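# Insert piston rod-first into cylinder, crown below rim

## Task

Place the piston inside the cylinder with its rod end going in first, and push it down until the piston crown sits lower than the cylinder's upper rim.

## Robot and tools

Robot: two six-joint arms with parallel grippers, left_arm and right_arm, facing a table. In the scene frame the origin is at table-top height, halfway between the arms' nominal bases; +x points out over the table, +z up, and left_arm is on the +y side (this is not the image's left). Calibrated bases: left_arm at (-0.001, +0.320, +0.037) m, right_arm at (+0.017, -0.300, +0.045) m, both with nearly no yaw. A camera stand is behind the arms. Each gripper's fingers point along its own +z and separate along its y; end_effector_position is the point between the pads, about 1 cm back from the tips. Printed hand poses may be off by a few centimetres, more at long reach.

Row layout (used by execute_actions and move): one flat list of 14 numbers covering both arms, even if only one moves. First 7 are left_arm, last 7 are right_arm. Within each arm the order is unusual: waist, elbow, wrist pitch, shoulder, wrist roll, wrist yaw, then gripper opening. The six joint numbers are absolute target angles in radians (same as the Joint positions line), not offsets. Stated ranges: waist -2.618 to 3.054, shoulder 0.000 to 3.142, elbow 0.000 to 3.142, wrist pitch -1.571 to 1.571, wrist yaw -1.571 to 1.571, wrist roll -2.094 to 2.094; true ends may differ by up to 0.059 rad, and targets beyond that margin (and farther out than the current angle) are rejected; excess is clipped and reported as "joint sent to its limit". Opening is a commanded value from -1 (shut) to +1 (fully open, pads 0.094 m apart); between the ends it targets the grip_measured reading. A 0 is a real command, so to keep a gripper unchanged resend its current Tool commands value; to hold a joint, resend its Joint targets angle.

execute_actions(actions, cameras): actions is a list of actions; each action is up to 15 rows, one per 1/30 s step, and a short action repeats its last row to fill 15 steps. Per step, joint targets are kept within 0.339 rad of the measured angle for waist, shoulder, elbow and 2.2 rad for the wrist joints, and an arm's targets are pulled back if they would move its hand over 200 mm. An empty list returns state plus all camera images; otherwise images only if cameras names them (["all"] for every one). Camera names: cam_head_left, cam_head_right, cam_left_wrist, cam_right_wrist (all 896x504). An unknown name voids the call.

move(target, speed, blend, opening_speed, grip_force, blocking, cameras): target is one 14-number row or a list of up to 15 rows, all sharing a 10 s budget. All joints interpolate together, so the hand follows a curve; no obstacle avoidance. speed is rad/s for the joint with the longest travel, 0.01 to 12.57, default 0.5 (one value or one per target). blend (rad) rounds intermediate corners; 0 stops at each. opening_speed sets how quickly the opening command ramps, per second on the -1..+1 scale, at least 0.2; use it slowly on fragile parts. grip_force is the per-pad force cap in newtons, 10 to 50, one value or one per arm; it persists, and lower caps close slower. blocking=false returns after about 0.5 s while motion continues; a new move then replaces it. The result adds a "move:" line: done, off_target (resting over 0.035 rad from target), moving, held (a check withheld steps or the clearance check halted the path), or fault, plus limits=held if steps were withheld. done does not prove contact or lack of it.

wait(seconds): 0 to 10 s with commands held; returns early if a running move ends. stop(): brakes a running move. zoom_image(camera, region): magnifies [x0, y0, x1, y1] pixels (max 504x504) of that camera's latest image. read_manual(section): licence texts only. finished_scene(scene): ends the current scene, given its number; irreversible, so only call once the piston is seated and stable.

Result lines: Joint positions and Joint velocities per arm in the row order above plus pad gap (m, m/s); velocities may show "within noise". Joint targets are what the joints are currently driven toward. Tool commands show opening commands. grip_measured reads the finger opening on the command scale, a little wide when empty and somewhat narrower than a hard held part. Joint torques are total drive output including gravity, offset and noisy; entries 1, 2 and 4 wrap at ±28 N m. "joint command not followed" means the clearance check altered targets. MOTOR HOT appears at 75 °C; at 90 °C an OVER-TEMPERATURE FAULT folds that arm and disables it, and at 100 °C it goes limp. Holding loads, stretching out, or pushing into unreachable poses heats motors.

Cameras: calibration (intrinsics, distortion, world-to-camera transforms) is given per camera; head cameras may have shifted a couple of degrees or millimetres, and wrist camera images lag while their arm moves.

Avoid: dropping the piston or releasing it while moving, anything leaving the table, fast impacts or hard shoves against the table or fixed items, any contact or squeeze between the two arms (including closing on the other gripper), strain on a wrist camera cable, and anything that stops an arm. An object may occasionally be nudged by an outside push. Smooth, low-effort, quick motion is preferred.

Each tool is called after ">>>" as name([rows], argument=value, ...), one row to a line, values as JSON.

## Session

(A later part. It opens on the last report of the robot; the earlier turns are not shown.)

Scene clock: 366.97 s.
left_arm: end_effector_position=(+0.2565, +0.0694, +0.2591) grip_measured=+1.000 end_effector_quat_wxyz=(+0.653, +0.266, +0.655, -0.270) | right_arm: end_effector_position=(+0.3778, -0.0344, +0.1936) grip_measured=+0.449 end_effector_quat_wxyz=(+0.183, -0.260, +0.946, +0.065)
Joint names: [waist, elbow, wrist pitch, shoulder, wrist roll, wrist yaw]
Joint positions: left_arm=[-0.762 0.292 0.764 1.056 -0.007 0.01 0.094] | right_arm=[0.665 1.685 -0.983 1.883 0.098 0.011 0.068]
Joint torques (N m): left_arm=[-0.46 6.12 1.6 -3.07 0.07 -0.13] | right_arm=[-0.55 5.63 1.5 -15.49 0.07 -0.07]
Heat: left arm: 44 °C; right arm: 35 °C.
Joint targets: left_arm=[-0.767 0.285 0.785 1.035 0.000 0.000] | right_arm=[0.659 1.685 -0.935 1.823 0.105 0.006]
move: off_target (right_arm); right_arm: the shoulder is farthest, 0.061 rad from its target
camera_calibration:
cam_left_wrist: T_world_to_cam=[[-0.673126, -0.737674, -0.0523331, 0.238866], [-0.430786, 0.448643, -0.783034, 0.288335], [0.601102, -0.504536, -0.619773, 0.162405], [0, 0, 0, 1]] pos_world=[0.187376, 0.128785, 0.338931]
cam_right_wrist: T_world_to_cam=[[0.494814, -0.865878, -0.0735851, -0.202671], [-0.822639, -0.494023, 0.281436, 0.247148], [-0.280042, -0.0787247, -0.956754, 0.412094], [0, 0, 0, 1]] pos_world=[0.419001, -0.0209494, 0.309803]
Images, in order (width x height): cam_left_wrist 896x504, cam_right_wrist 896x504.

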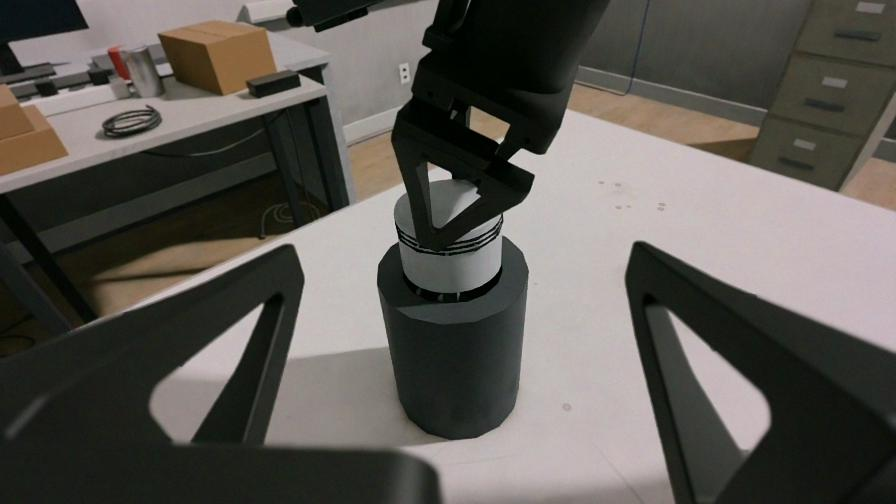

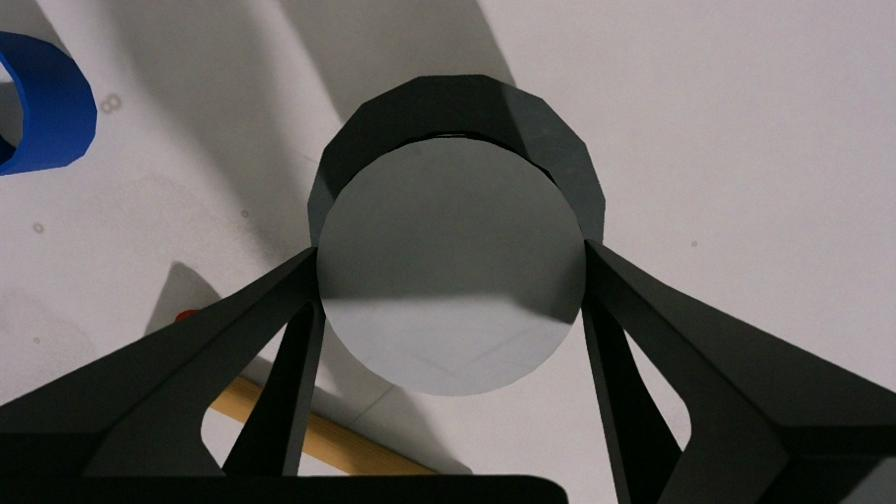

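>>> move([
  [-0.767, 0.285, 0.785, 1.035, 0.0, 0.0, 1.0, 0.659, 1.685, -0.935, 1.8225, 0.105, 0.028, 0.2],
  [-0.767, 0.285, 0.785, 1.035, 0.0, 0.0, 1.0, 0.659, 1.633, -0.883, 1.8225, 0.105, 0.028, 0.2],
], speed=0.07, cameras=["cam_left_wrist", "cam_right_wrist"])

>>> zoom_image(camera="cam_left_wrist", region=[380, 180, 530, 330])

>>> zoom_image(camera="cam_right_wrist", region=[270, 30, 640, 410])

Scene clock: 370.40 s.
left_arm: end_effector_position=(+0.2565, +0.0694, +0.2591) grip_measured=+1.000 end_effector_quat_wxyz=(+0.653, +0.266, +0.655, -0.270) | right_arm: end_effector_position=(+0.3779, -0.0343, +0.1813) grip_measured=+0.449 end_effector_quat_wxyz=(+0.183, -0.260, +0.946, +0.065)
Joint names: [waist, elbow, wrist pitch, shoulder, wrist roll, wrist yaw]
Joint positions: left_arm=[-0.762 0.292 0.764 1.056 -0.007 0.01 0.094] | right_arm=[0.665 1.633 -0.931 1.881 0.098 0.011 0.068]
Joint torques (N m): left_arm=[-0.46 6.12 1.6 -3.06 0.07 -0.13] | right_arm=[-0.62 5.68 1.5 -15.2 0.08 0.19]
Heat: left arm: 45 °C; right arm: 35 °C.
Joint targets: left_arm=[-0.767 0.285 0.785 1.035 0.000 0.000] | right_arm=[0.659 1.633 -0.883 1.822 0.105 0.028]
move: off_target (right_arm); right_arm: the shoulder is farthest, 0.059 rad from its target
camera_calibration:
cam_left_wrist: T_world_to_cam=[[-0.673126, -0.737674, -0.0523331, 0.238866], [-0.430786, 0.448643, -0.783034, 0.288335], [0.601102, -0.504536, -0.619773, 0.162405], [0, 0, 0, 1]] pos_world=[0.187376, 0.128785, 0.338931]
cam_right_wrist: T_world_to_cam=[[0.494877, -0.865826, -0.0737697, -0.203626], [-0.823007, -0.494255, 0.27995, 0.251118], [-0.278849, -0.0778276, -0.957176, 0.400059], [0, 0, 0, 1]] pos_world=[0.418997, -0.0210525, 0.297605]
Images, in order (width x height): cam_left_wrist 896x504, cam_right_wrist 896x504.

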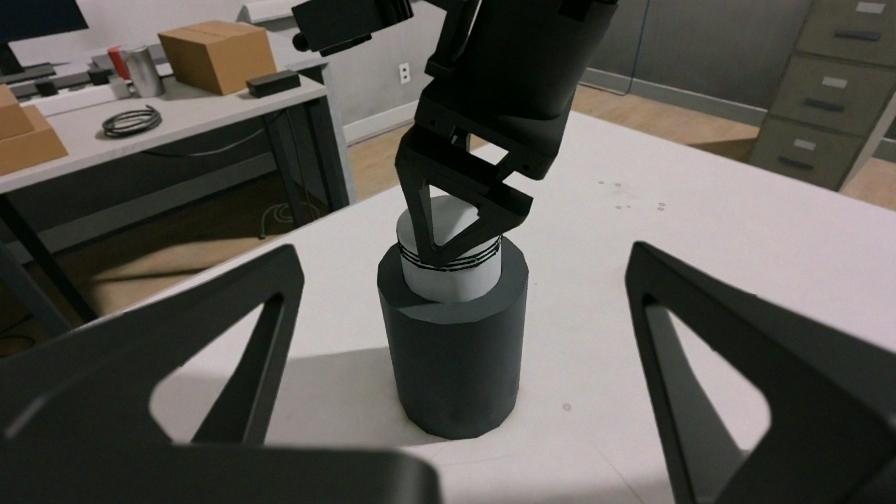

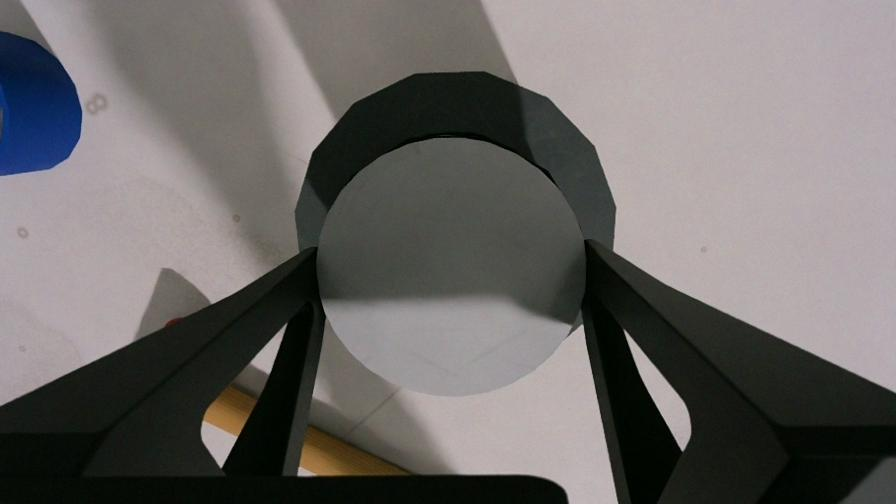

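Scaled by 3.360 from the camera's 896x504 image, which has a finer 1280x720 frame.

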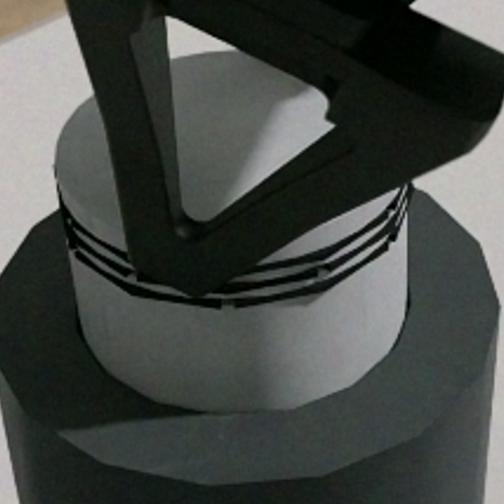

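Scaled by 1.326 from the camera's 896x504 image, which has a finer 1280x720 frame.

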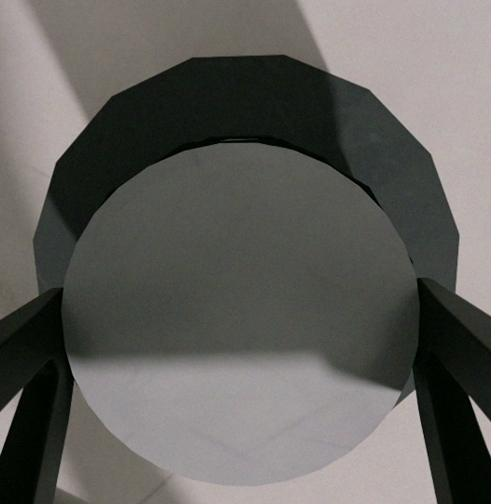

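>>> move(target=[-0.767, 0.285, 0.785, 1.035, 0.0, 0.0, 1.0, 0.659, 1.550, -0.799, 1.8225, 0.105, 0.028, 0.2], speed=0.07, grip_force=[50, 20], cameras=["cam_left_wrist", "cam_right_wrist"])

>>> zoom_image(camera="cam_left_wrist", region=[380, 180, 530, 330])

>>> zoom_image(camera="cam_right_wrist", region=[250, 40, 650, 430])

Scene clock: 372.57 s.
left_arm: end_effector_position=(+0.2565, +0.0694, +0.2591) grip_measured=+1.000 end_effector_quat_wxyz=(+0.653, +0.266, +0.655, -0.270) | right_arm: end_effector_position=(+0.3774, -0.0347, +0.1747) grip_measured=+0.463 end_effector_quat_wxyz=(+0.196, -0.259, +0.943, +0.070)
Joint names: [waist, elbow, wrist pitch, shoulder, wrist roll, wrist yaw]
Joint positions: left_arm=[-0.762 0.292 0.764 1.056 -0.007 0.01 0.094] | right_arm=[0.665 1.561 -0.858 1.854 0.098 0.011 0.069]
Joint torques (N m): left_arm=[-0.46 6.13 1.6 -3.07 0.07 -0.14] | right_arm=[-0.59 4.96 1.69 -12.48 0.07 0.16]
Heat: left arm: 45 °C; right arm: 35 °C.
Joint targets: left_arm=[-0.767 0.285 0.785 1.035 0.000 0.000] | right_arm=[0.659 1.550 -0.799 1.823 0.105 0.028]
grip_force (N): 50, 20
move: off_target (right_arm); right_arm: the wrist pitch is farthest, 0.059 rad from its target
camera_calibration:
cam_left_wrist: T_world_to_cam=[[-0.673126, -0.737674, -0.0523331, 0.238866], [-0.430786, 0.448643, -0.783034, 0.288335], [0.601102, -0.504536, -0.619773, 0.162405], [0, 0, 0, 1]] pos_world=[0.187376, 0.128785, 0.338931]
cam_right_wrist: T_world_to_cam=[[0.496312, -0.8647, -0.0772547, -0.203964], [-0.829172, -0.498515, 0.252898, 0.259286], [-0.257193, -0.0614587, -0.964404, 0.387254], [0, 0, 0, 1]] pos_world=[0.415822, -0.0233095, 0.292139]
Images, in order (width x height): cam_left_wrist 896x504, cam_right_wrist 896x504.

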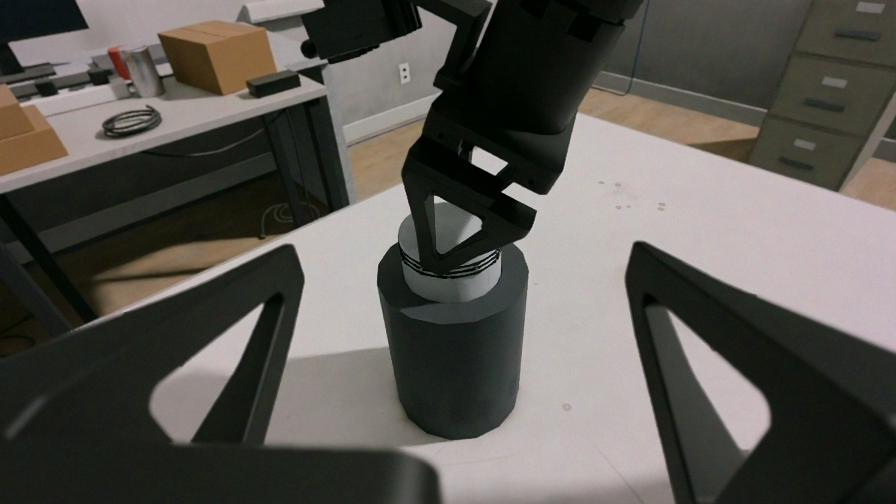

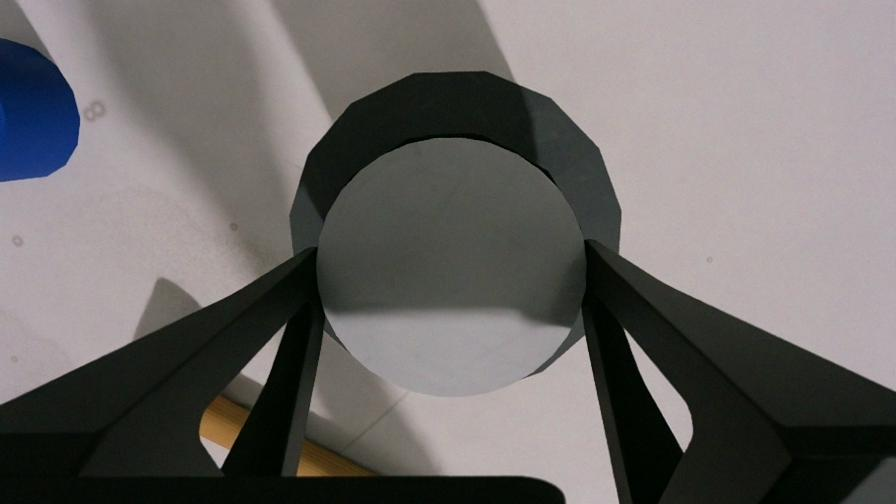

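Scaled by 3.360 from the camera's 896x504 image, which has a finer 1280x720 frame.

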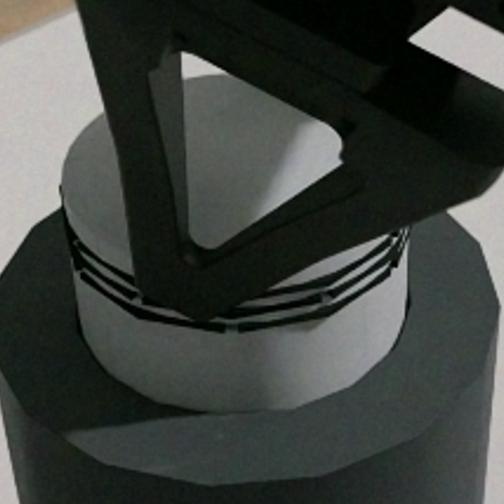

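Scaled by 1.260 from the camera's 896x504 image, which has a finer 1280x720 frame.

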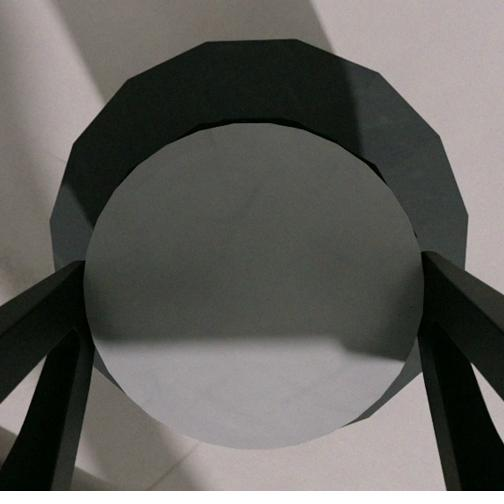

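>>> move(target=[-0.767, 0.285, 0.785, 1.035, 0.0, 0.0, 1.0, 0.659, 1.555, -0.815, 1.890, 0.105, 0.040, 0.2], speed=0.06, grip_force=[50, 20], cameras=["cam_left_wrist", "cam_right_wrist"])

>>> zoom_image(camera="cam_left_wrist", region=[380, 180, 530, 330])

>>> zoom_image(camera="cam_right_wrist", region=[250, 40, 650, 430])

Scene clock: 374.90 s.
left_arm: end_effector_position=(+0.2565, +0.0694, +0.2591) grip_measured=+1.000 end_effector_quat_wxyz=(+0.653, +0.266, +0.655, -0.270) | right_arm: end_effector_position=(+0.3774, -0.0348, +0.1736) grip_measured=+0.464 end_effector_quat_wxyz=(+0.195, -0.259, +0.943, +0.069)
Joint names: [waist, elbow, wrist pitch, shoulder, wrist roll, wrist yaw]
Joint positions: left_arm=[-0.762 0.292 0.764 1.056 -0.007 0.01 0.094] | right_arm=[0.665 1.561 -0.858 1.857 0.098 0.012 0.069]
Joint torques (N m): left_arm=[-0.46 6.11 1.6 -3.06 0.07 -0.13] | right_arm=[-0.61 5.31 1.52 -6.61 0.07 0.31]
Heat: left arm: 45 °C; right arm: 35 °C.
Joint targets: left_arm=[-0.767 0.285 0.785 1.035 0.000 0.000] | right_arm=[0.659 1.555 -0.815 1.890 0.105 0.040]
grip_force (N): 50, 20
move: off_target (right_arm); right_arm: the wrist pitch is farthest, 0.043 rad from its target
camera_calibration:
cam_left_wrist: T_world_to_cam=[[-0.673126, -0.737674, -0.0523331, 0.238866], [-0.430786, 0.448643, -0.783034, 0.288335], [0.601102, -0.504536, -0.619773, 0.162405], [0, 0, 0, 1]] pos_world=[0.187376, 0.128785, 0.338931]
cam_right_wrist: T_world_to_cam=[[0.495885, -0.865044, -0.0761437, -0.204277], [-0.828804, -0.497629, 0.255829, 0.258939], [-0.259194, -0.0637532, -0.963719, 0.386664], [0, 0, 0, 1]] pos_world=[0.416128, -0.0232019, 0.290837]
Images, in order (width x height): cam_left_wrist 896x504, cam_right_wrist 896x504.

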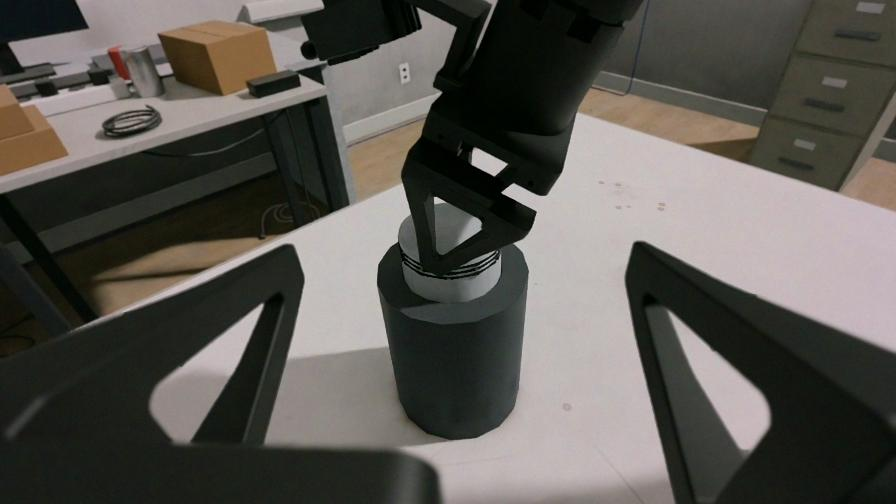

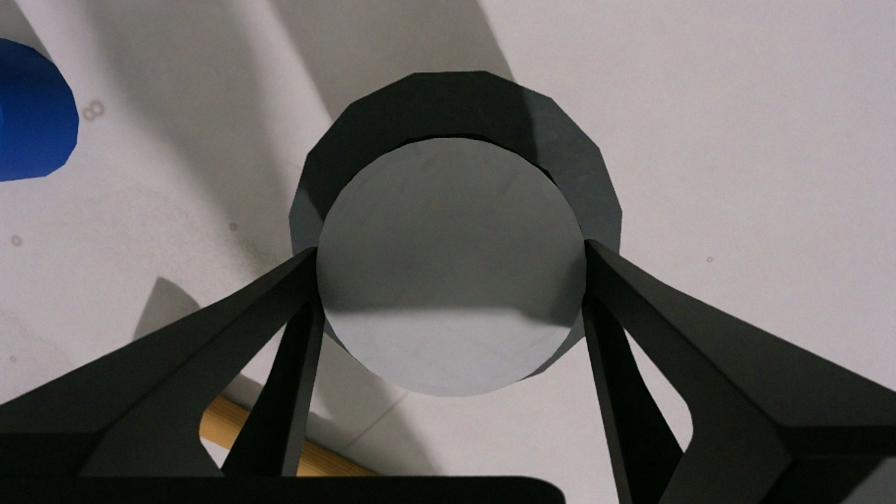

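Scaled by 3.360 from the camera's 896x504 image, which has a finer 1280x720 frame.

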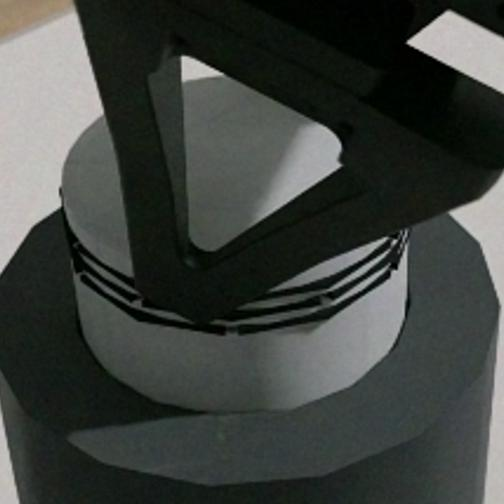

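Scaled by 1.260 from the camera's 896x504 image, which has a finer 1280x720 frame.

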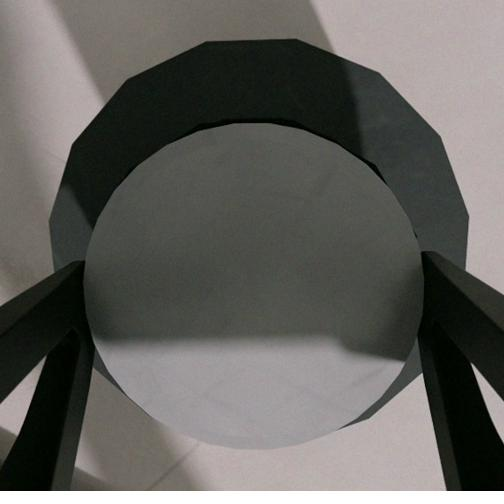

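>>> execute_actions(actions=[])

>>> zoom_image(camera="cam_head_left", region=[235, 265, 315, 340])

>>> zoom_image(camera="cam_head_right", region=[245, 265, 325, 340])

>>> zoom_image(camera="cam_right_wrist", region=[0, 20, 110, 200])

>>> zoom_image(camera="cam_left_wrist", region=[395, 195, 515, 295])

Scene clock: 379.87 s.
left_arm: end_effector_position=(+0.2565, +0.0694, +0.2591) grip_measured=+1.000 end_effector_quat_wxyz=(+0.653, +0.266, +0.655, -0.270) | right_arm: end_effector_position=(+0.3774, -0.0348, +0.1736) grip_measured=+0.464 end_effector_quat_wxyz=(+0.195, -0.259, +0.943, +0.069)
Joint names: [waist, elbow, wrist pitch, shoulder, wrist roll, wrist yaw]
Joint positions: left_arm=[-0.762 0.292 0.764 1.056 -0.007 0.01 0.094] | right_arm=[0.665 1.561 -0.858 1.857 0.098 0.012 0.069]
Joint velocities: within noise
Joint torques (N m): left_arm=[-0.46 6.12 1.6 -3.07 0.07 -0.13] | right_arm=[-0.53 5.34 1.49 -6.58 0.07 0.31]
Motor temperatures (°C): left_arm=[28 30 45 29 26 27 25] | right_arm=[30 33 33 35 28 29 30]
Heat: left arm: 45 °C; right arm: 35 °C.
Joint targets: left_arm=[-0.767 0.285 0.785 1.035 0.000 0.000] | right_arm=[0.659 1.555 -0.815 1.890 0.105 0.040]
Tool commands: left_gripper/opening=+1.0 right_gripper/opening=+0.2
grip_force (N): 50, 20
camera_calibration:
cam_left_wrist: T_world_to_cam=[[-0.673126, -0.737674, -0.0523331, 0.238866], [-0.430786, 0.448643, -0.783034, 0.288335], [0.601102, -0.504536, -0.619773, 0.162405], [0, 0, 0, 1]] pos_world=[0.187376, 0.128785, 0.338931]
cam_right_wrist: T_world_to_cam=[[0.495885, -0.865044, -0.0761437, -0.204277], [-0.828804, -0.497629, 0.255829, 0.258939], [-0.259194, -0.0637532, -0.963719, 0.386664], [0, 0, 0, 1]] pos_world=[0.416128, -0.0232019, 0.290837]

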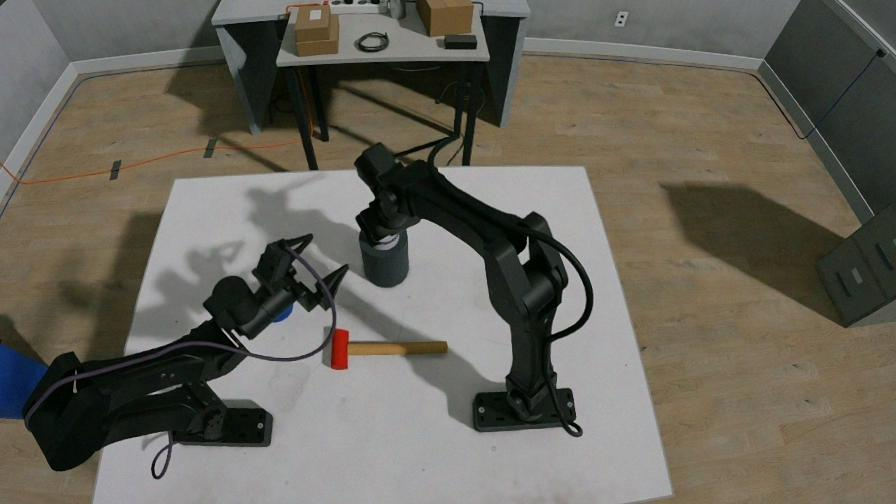

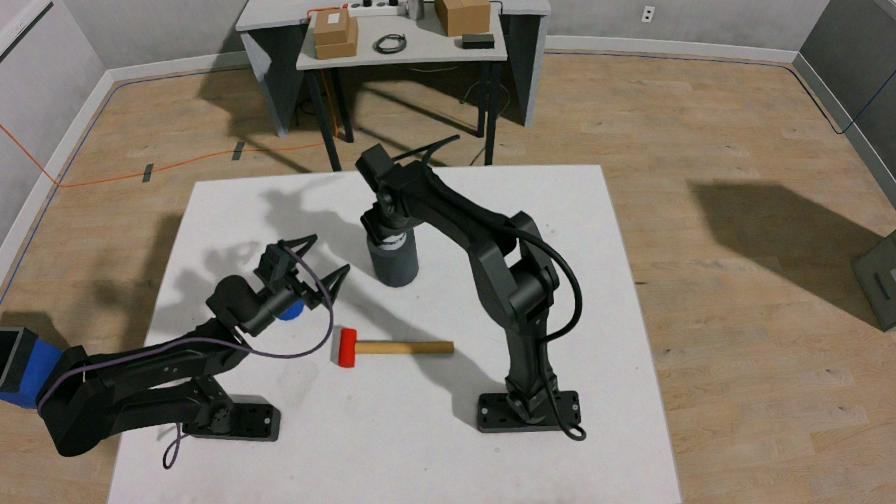

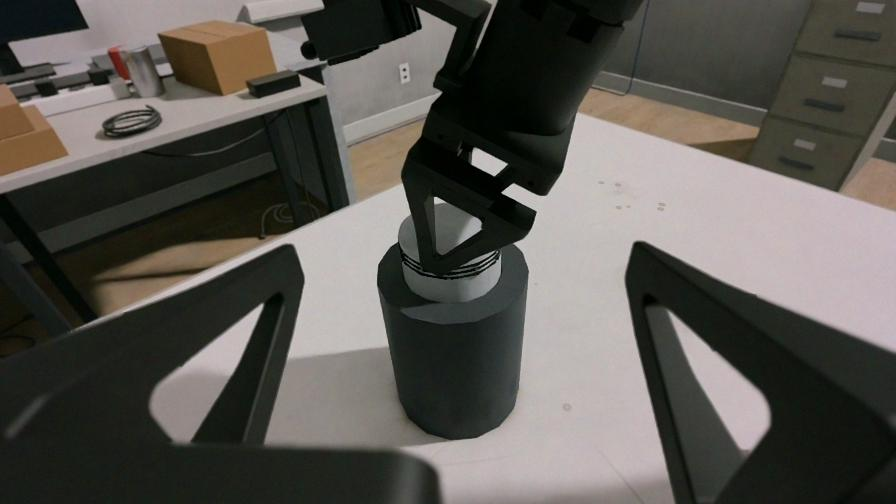

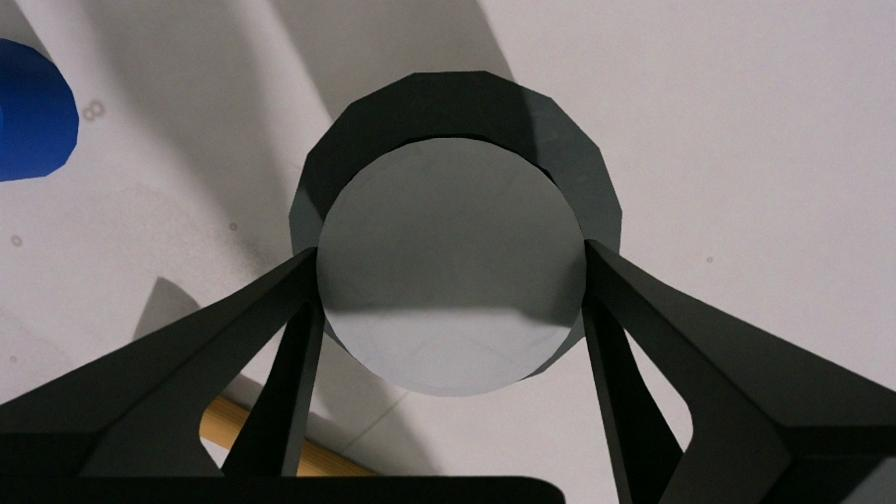

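Scaled by 6.300 from the camera's 896x504 image, which has a finer 1280x720 frame.

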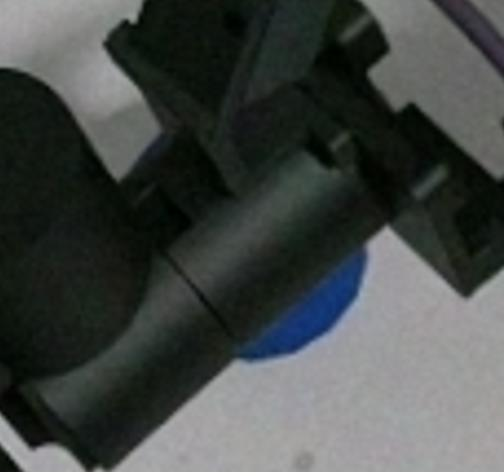

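Scaled by 6.300 from the camera's 896x504 image, which has a finer 1280x720 frame.

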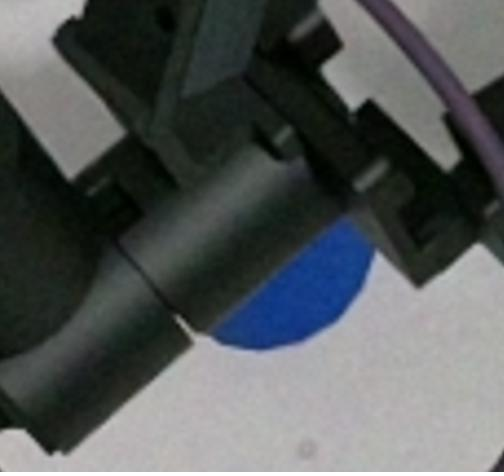

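Scaled by 2.800 from the camera's 896x504 image, which has a finer 1280x720 frame.

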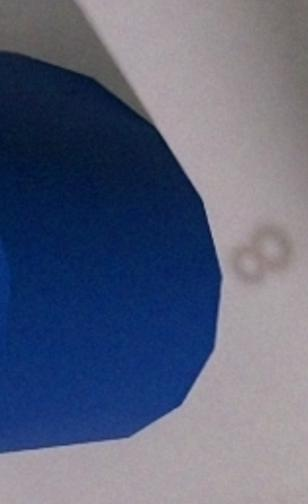

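Scaled by 4.200 from the camera's 896x504 image, which has a finer 1280x720 frame.

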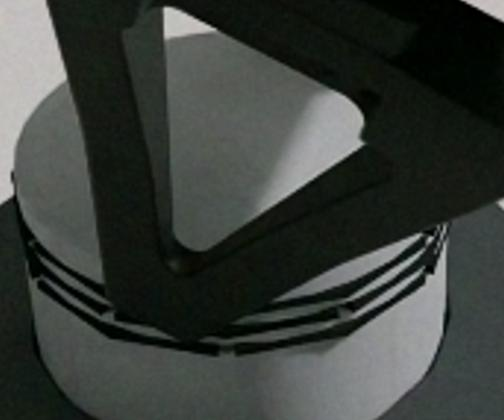

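>>> move([
  [-0.767, 0.285, 0.785, 1.035, 0.0, 0.0, 1.0, 0.659, 1.62, -0.86, 1.850, 0.105, 0.030, 0.2],
  [-0.767, 0.285, 0.785, 1.035, 0.0, 0.0, 1.0, 0.659, 1.76, -0.985, 1.840, 0.07, 0.020, 0.2],
  [-0.45, 0.45, 0.2, 1.05, 0.0, 0.0, 1.0, 0.659, 2.33, -1.455, 2.030, 0.03, 0.01, 0.2],
  [-0.312, 0.59, -0.40, 1.06, 0.0, 0.0, 1.0, 0.25, 2.33, -1.455, 2.030, 0.0, 0.0, 0.2],
], speed=[0.1, 0.2, 0.5, 0.7], blend=[0.01, 0.02, 0.05, 0.0], grip_force=[50, 50], cameras=["all"])

Scene clock: 388.93 s.
left_arm: end_effector_position=(+0.2756, +0.2262, +0.1264) grip_measured=+1.000 end_effector_quat_wxyz=(+0.330, +0.150, +0.930, -0.059) | right_arm: end_effector_position=(+0.4504, -0.2044, +0.2825) grip_measured=+0.449 end_effector_quat_wxyz=(+0.169, -0.105, +0.980, +0.017)
Joint names: [waist, elbow, wrist pitch, shoulder, wrist roll, wrist yaw]
Joint positions: left_arm=[-0.318 0.557 -0.388 1.056 -0.006 0.007 0.094] | right_arm=[0.245 2.283 -1.48 2.033 0.003 0.004 0.068]
Joint torques (N m): left_arm=[0.55 9.31 0.9 -1.31 0.07 -0.1] | right_arm=[0.44 8.79 1.15 -10.45 -0.02 -0.03]
Heat: left arm: 45 °C; right arm: 34 °C.
Joint targets: left_arm=[-0.312 0.590 -0.400 1.060 0.000 0.000] | right_arm=[0.250 2.330 -1.455 2.030 0.000 0.000]
move: off_target (right_arm); right_arm: the elbow is farthest, 0.047 rad from its target
camera_calibration:
cam_left_wrist: T_world_to_cam=[[-0.337914, -0.939436, -0.0572204, 0.314218], [-0.94065, 0.339134, -0.0128516, 0.190152], [0.0314787, 0.0494816, -0.998279, 0.227316], [0, 0, 0, 1]] pos_world=[0.27789, 0.219452, 0.247349]
cam_right_wrist: T_world_to_cam=[[0.186667, -0.981511, -0.0423341, -0.272924], [-0.925677, -0.190155, 0.327053, 0.293524], [-0.329056, -0.0218623, -0.944057, 0.534222], [0, 0, 0, 1]] pos_world=[0.498443, -0.200383, 0.396784]

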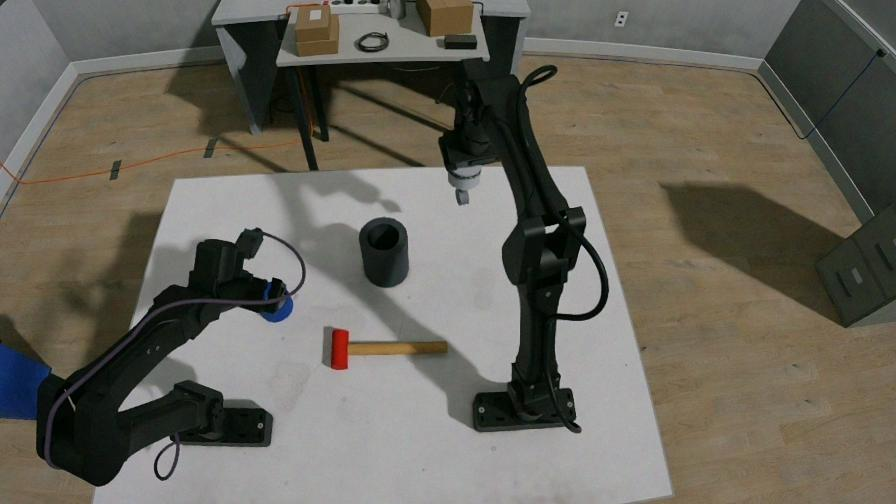

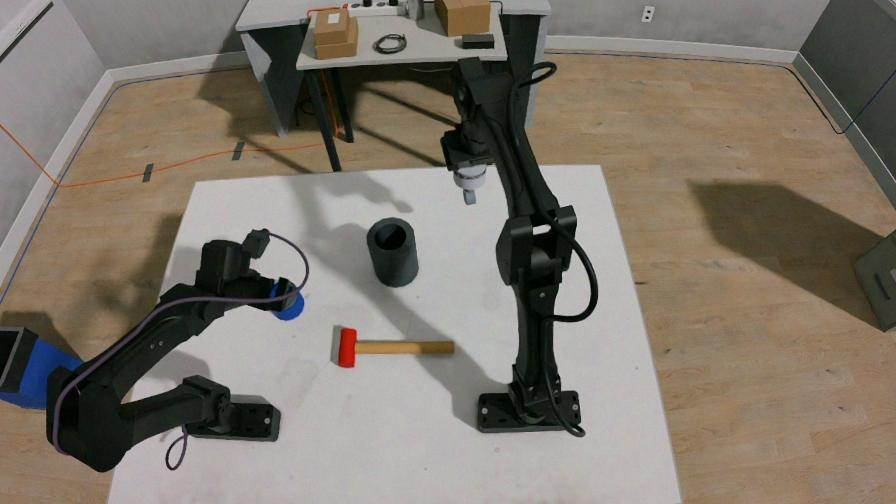

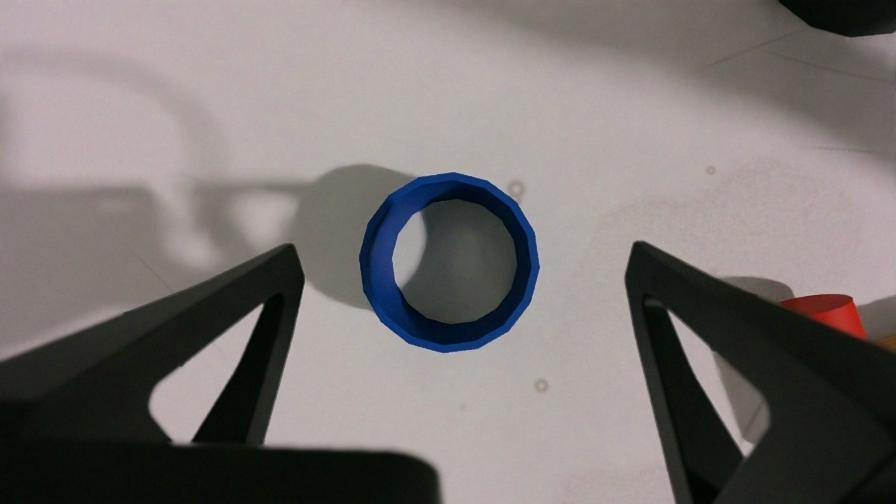

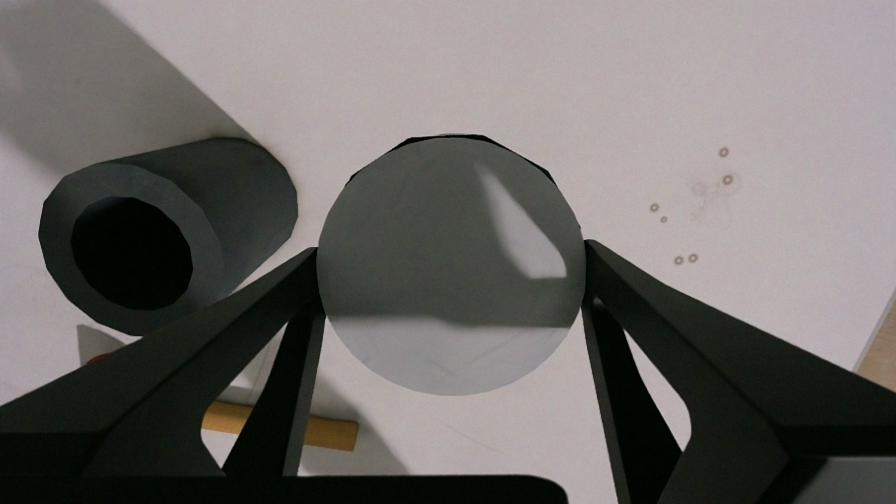

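>>> zoom_image(camera="cam_left_wrist", region=[340, 155, 560, 370])

>>> zoom_image(camera="cam_head_left", region=[340, 200, 430, 300])

>>> zoom_image(camera="cam_right_wrist", region=[30, 130, 310, 350])

>>> zoom_image(camera="cam_right_wrist", region=[310, 120, 600, 260])

Scaled by 2.291 from the camera's 896x504 image, which has a finer 1280x720 frame.

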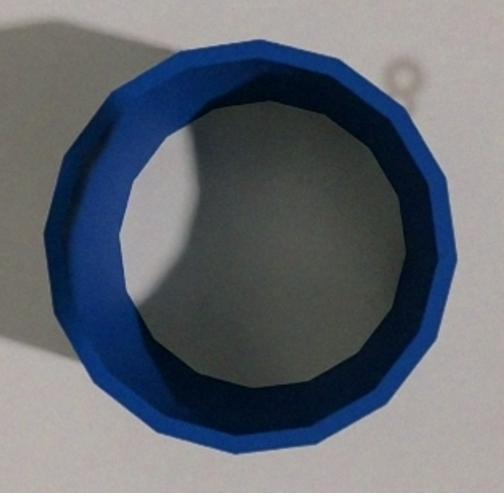

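Scaled by 5.040 from the camera's 896x504 image, which has a finer 1280x720 frame.

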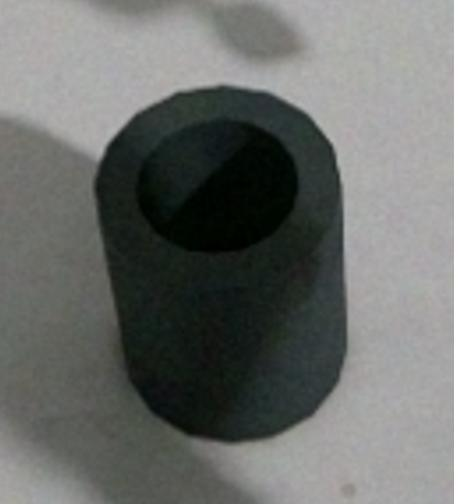

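Scaled by 1.800 from the camera's 896x504 image, which has a finer 1280x720 frame.

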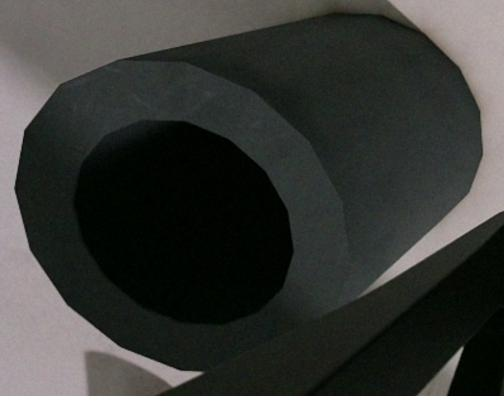

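Scaled by 1.738 from the camera's 896x504 image, which has a finer 1280x720 frame.

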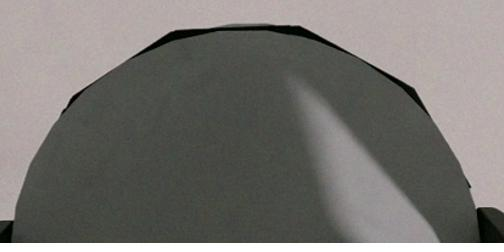

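>>> move(target=[-0.297, 0.410, -0.112, 1.212, 0.0, 0.0, 1.0, 0.25, 2.33, -1.455, 2.030, 0.0, 0.0, 0.2], speed=0.3, cameras=["cam_left_wrist", "cam_head_left", "cam_head_right"])

>>> zoom_image(camera="cam_left_wrist", region=[300, 100, 620, 420])

Scene clock: 406.77 s.
left_arm: end_effector_position=(+0.2766, +0.2303, +0.0703) grip_measured=+1.000 end_effector_quat_wxyz=(+0.313, +0.144, +0.937, -0.053) | right_arm: end_effector_position=(+0.4503, -0.2044, +0.2825) grip_measured=+0.449 end_effector_quat_wxyz=(+0.169, -0.105, +0.980, +0.017)
Joint names: [waist, elbow, wrist pitch, shoulder, wrist roll, wrist yaw]
Joint positions: left_arm=[-0.304 0.417 -0.135 1.206 -0.006 0.007 0.094] | right_arm=[0.245 2.283 -1.48 2.033 0.003 0.004 0.068]
Joint torques (N m): left_arm=[0.61 5.63 1.17 -1.78 0.07 -0.1] | right_arm=[0.54 8.66 1.15 -10.61 -0.01 -0.03]
Heat: left arm: 42 °C; right arm: 35 °C.
Joint targets: left_arm=[-0.297 0.410 -0.112 1.212 0.000 0.000] | right_arm=[0.250 2.330 -1.455 2.030 0.000 0.000]
move: off_target (right_arm); right_arm: the elbow is farthest, 0.047 rad from its target
camera_calibration:
cam_left_wrist: T_world_to_cam=[[-0.326369, -0.94356, -0.0563701, 0.312949], [-0.945228, 0.325458, 0.024918, 0.190741], [-0.00516552, 0.0614151, -0.998099, 0.178439], [0, 0, 0, 1]] pos_world=[0.283352, 0.222249, 0.190988]
Images, in order (width x height): cam_head_left 896x504, cam_head_right 896x504, cam_left_wrist 896x504.

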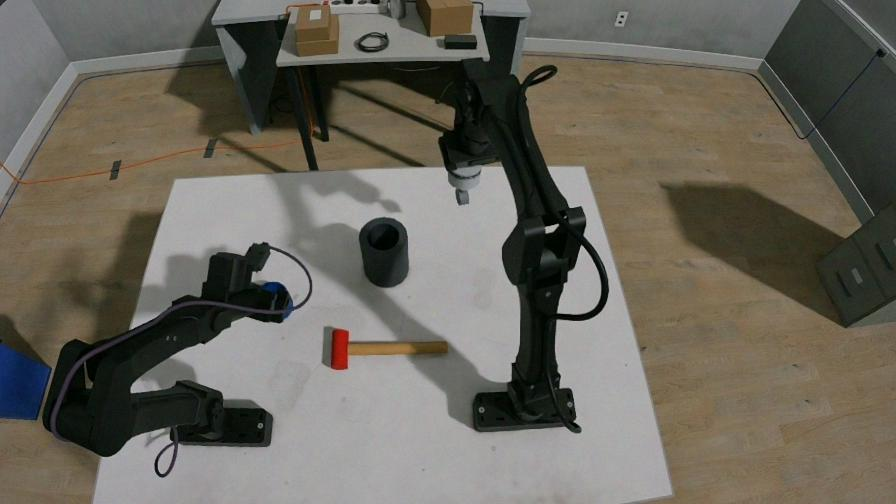

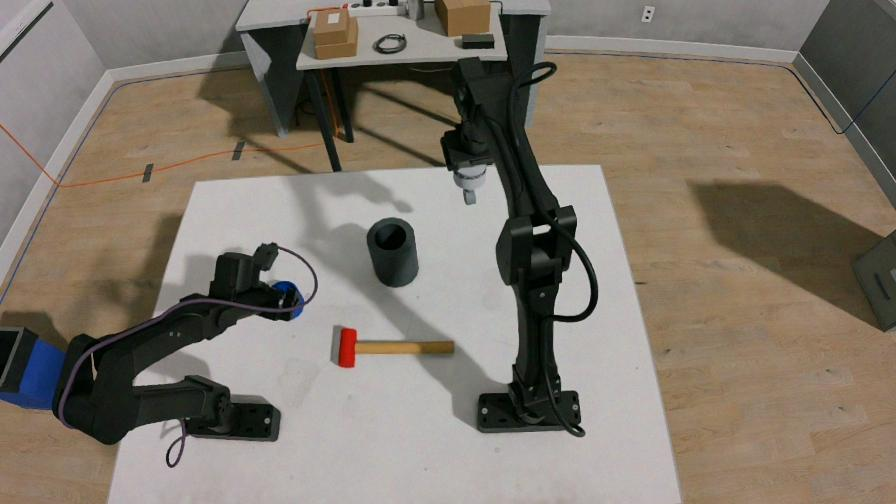

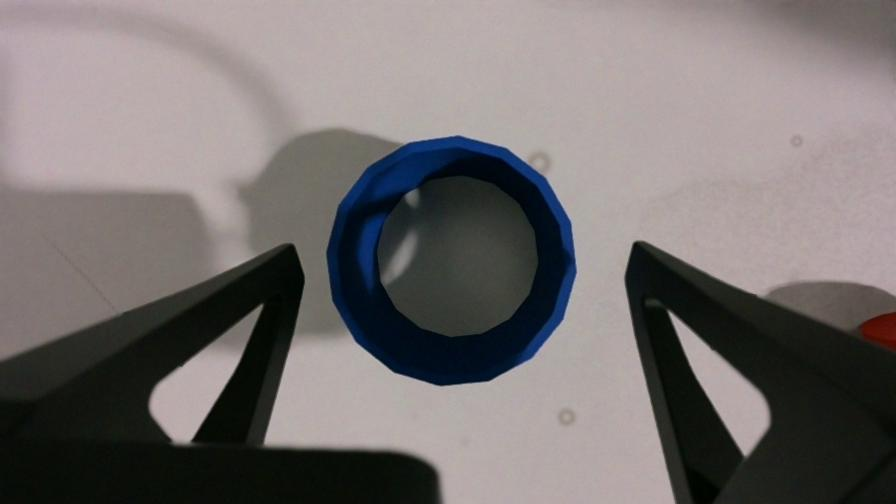

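Scaled by 1.575 from the camera's 896x504 image, which has a finer 1280x720 frame.

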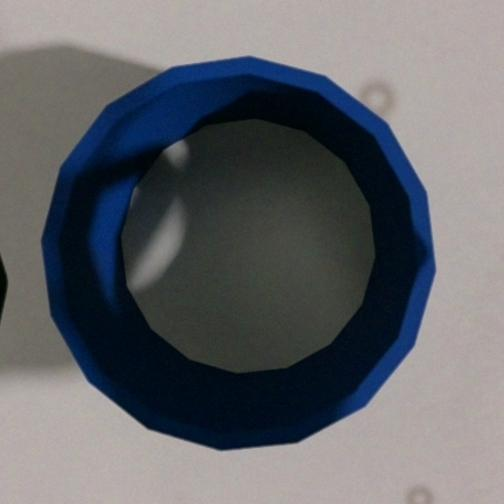

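>>> move(target=[-0.291, 0.302, 0.235, 1.444, 0.0, 0.0, 1.0, 0.25, 2.33, -1.455, 2.030, 0.0, 0.0, 0.2], speed=0.3, cameras=["cam_left_wrist", "cam_head_left"])

Scene clock: 412.97 s.
left_arm: end_effector_position=(+0.2818, +0.2304, +0.0232) grip_measured=+1.000 end_effector_quat_wxyz=(+0.318, +0.141, +0.936, -0.053) | right_arm: end_effector_position=(+0.4503, -0.2044, +0.2825) grip_measured=+0.449 end_effector_quat_wxyz=(+0.169, -0.105, +0.980, +0.017)
Joint names: [waist, elbow, wrist pitch, shoulder, wrist roll, wrist yaw]
Joint positions: left_arm=[-0.298 0.309 0.212 1.435 -0.006 0.007 0.094] | right_arm=[0.245 2.283 -1.48 2.033 0.003 0.004 0.068]
Joint torques (N m): left_arm=[0.62 4.45 1.19 -2.4 0.07 -0.11] | right_arm=[0.58 8.61 1.13 -10.51 -0.01 -0.04]
Heat: left arm: 42 °C; right arm: 35 °C.
Joint targets: left_arm=[-0.291 0.302 0.235 1.444 0.000 0.000] | right_arm=[0.250 2.330 -1.455 2.030 0.000 0.000]
move: off_target (right_arm); right_arm: the elbow is farthest, 0.047 rad from its target
camera_calibration:
cam_left_wrist: T_world_to_cam=[[-0.320359, -0.945603, -0.0566083, 0.310965], [-0.947285, 0.320076, 0.0142286, 0.198938], [0.00466437, 0.0581824, -0.998295, 0.129525], [0, 0, 0, 1]] pos_world=[0.287467, 0.222838, 0.144076]
Images, in order (width x height): cam_head_left 896x504, cam_left_wrist 896x504.

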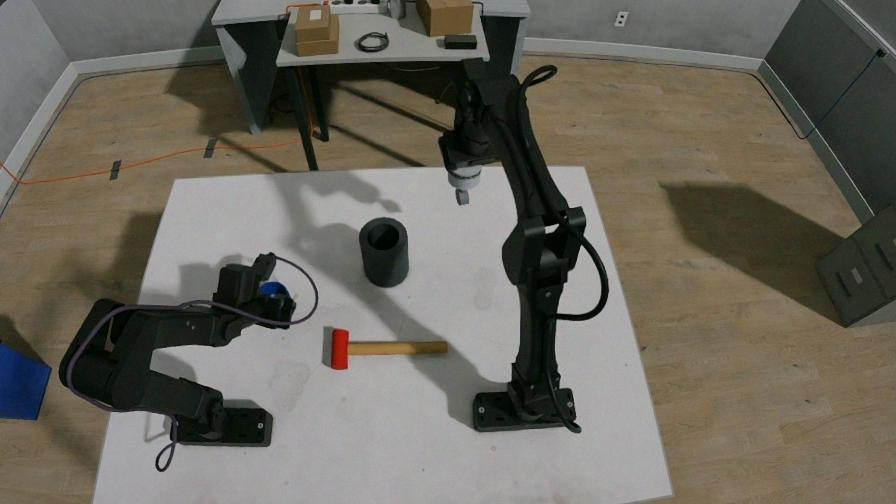

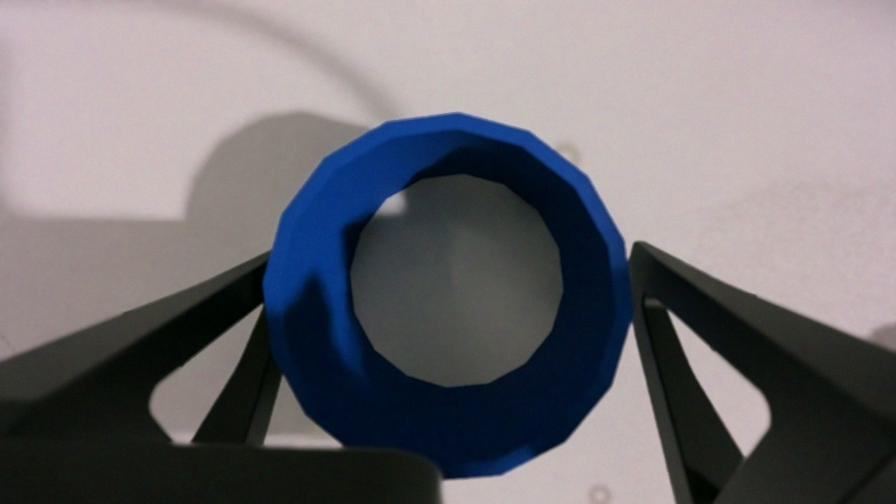

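>>> move(target=[-0.291, 0.302, 0.235, 1.444, 0.0, 0.0, 0.45, 0.25, 2.33, -1.455, 2.030, 0.0, 0.0, 0.2], opening_speed=0.6, grip_force=[30, 50], cameras=["cam_left_wrist"])

Scene clock: 416.87 s.
left_arm: end_effector_position=(+0.2820, +0.2308, +0.0233) grip_measured=+0.712 end_effector_quat_wxyz=(+0.319, +0.141, +0.936, -0.052) | right_arm: end_effector_position=(+0.4503, -0.2044, +0.2825) grip_measured=+0.449 end_effector_quat_wxyz=(+0.169, -0.105, +0.980, +0.017)
Joint names: [waist, elbow, wrist pitch, shoulder, wrist roll, wrist yaw]
Joint positions: left_arm=[-0.298 0.309 0.212 1.435 -0.006 0.005 0.08] | right_arm=[0.245 2.283 -1.48 2.033 0.003 0.004 0.068]
Joint torques (N m): left_arm=[0.61 4.44 1.19 -2.4 0.07 -0.08] | right_arm=[0.57 8.62 1.15 -10.43 -0.03 -0.05]
Heat: left arm: 41 °C; right arm: 35 °C.
Joint targets: left_arm=[-0.291 0.302 0.235 1.444 0.000 0.000] | right_arm=[0.250 2.330 -1.455 2.030 0.000 0.000]
grip_force (N): 30, 50
move: off_target (right_arm); right_arm: the elbow is farthest, 0.047 rad from its target
camera_calibration:
cam_left_wrist: T_world_to_cam=[[-0.31895, -0.945965, -0.0584902, 0.311007], [-0.947756, 0.318693, 0.0139214, 0.199395], [0.00547123, 0.0598747, -0.998191, 0.128893], [0, 0, 0, 1]] pos_world=[0.287469, 0.222938, 0.144074]
Images, in order (width x height): cam_left_wrist 896x504.

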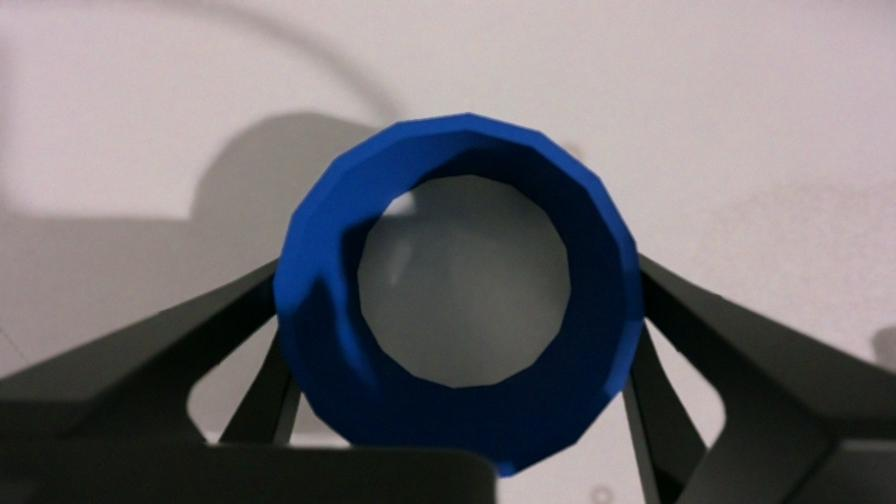

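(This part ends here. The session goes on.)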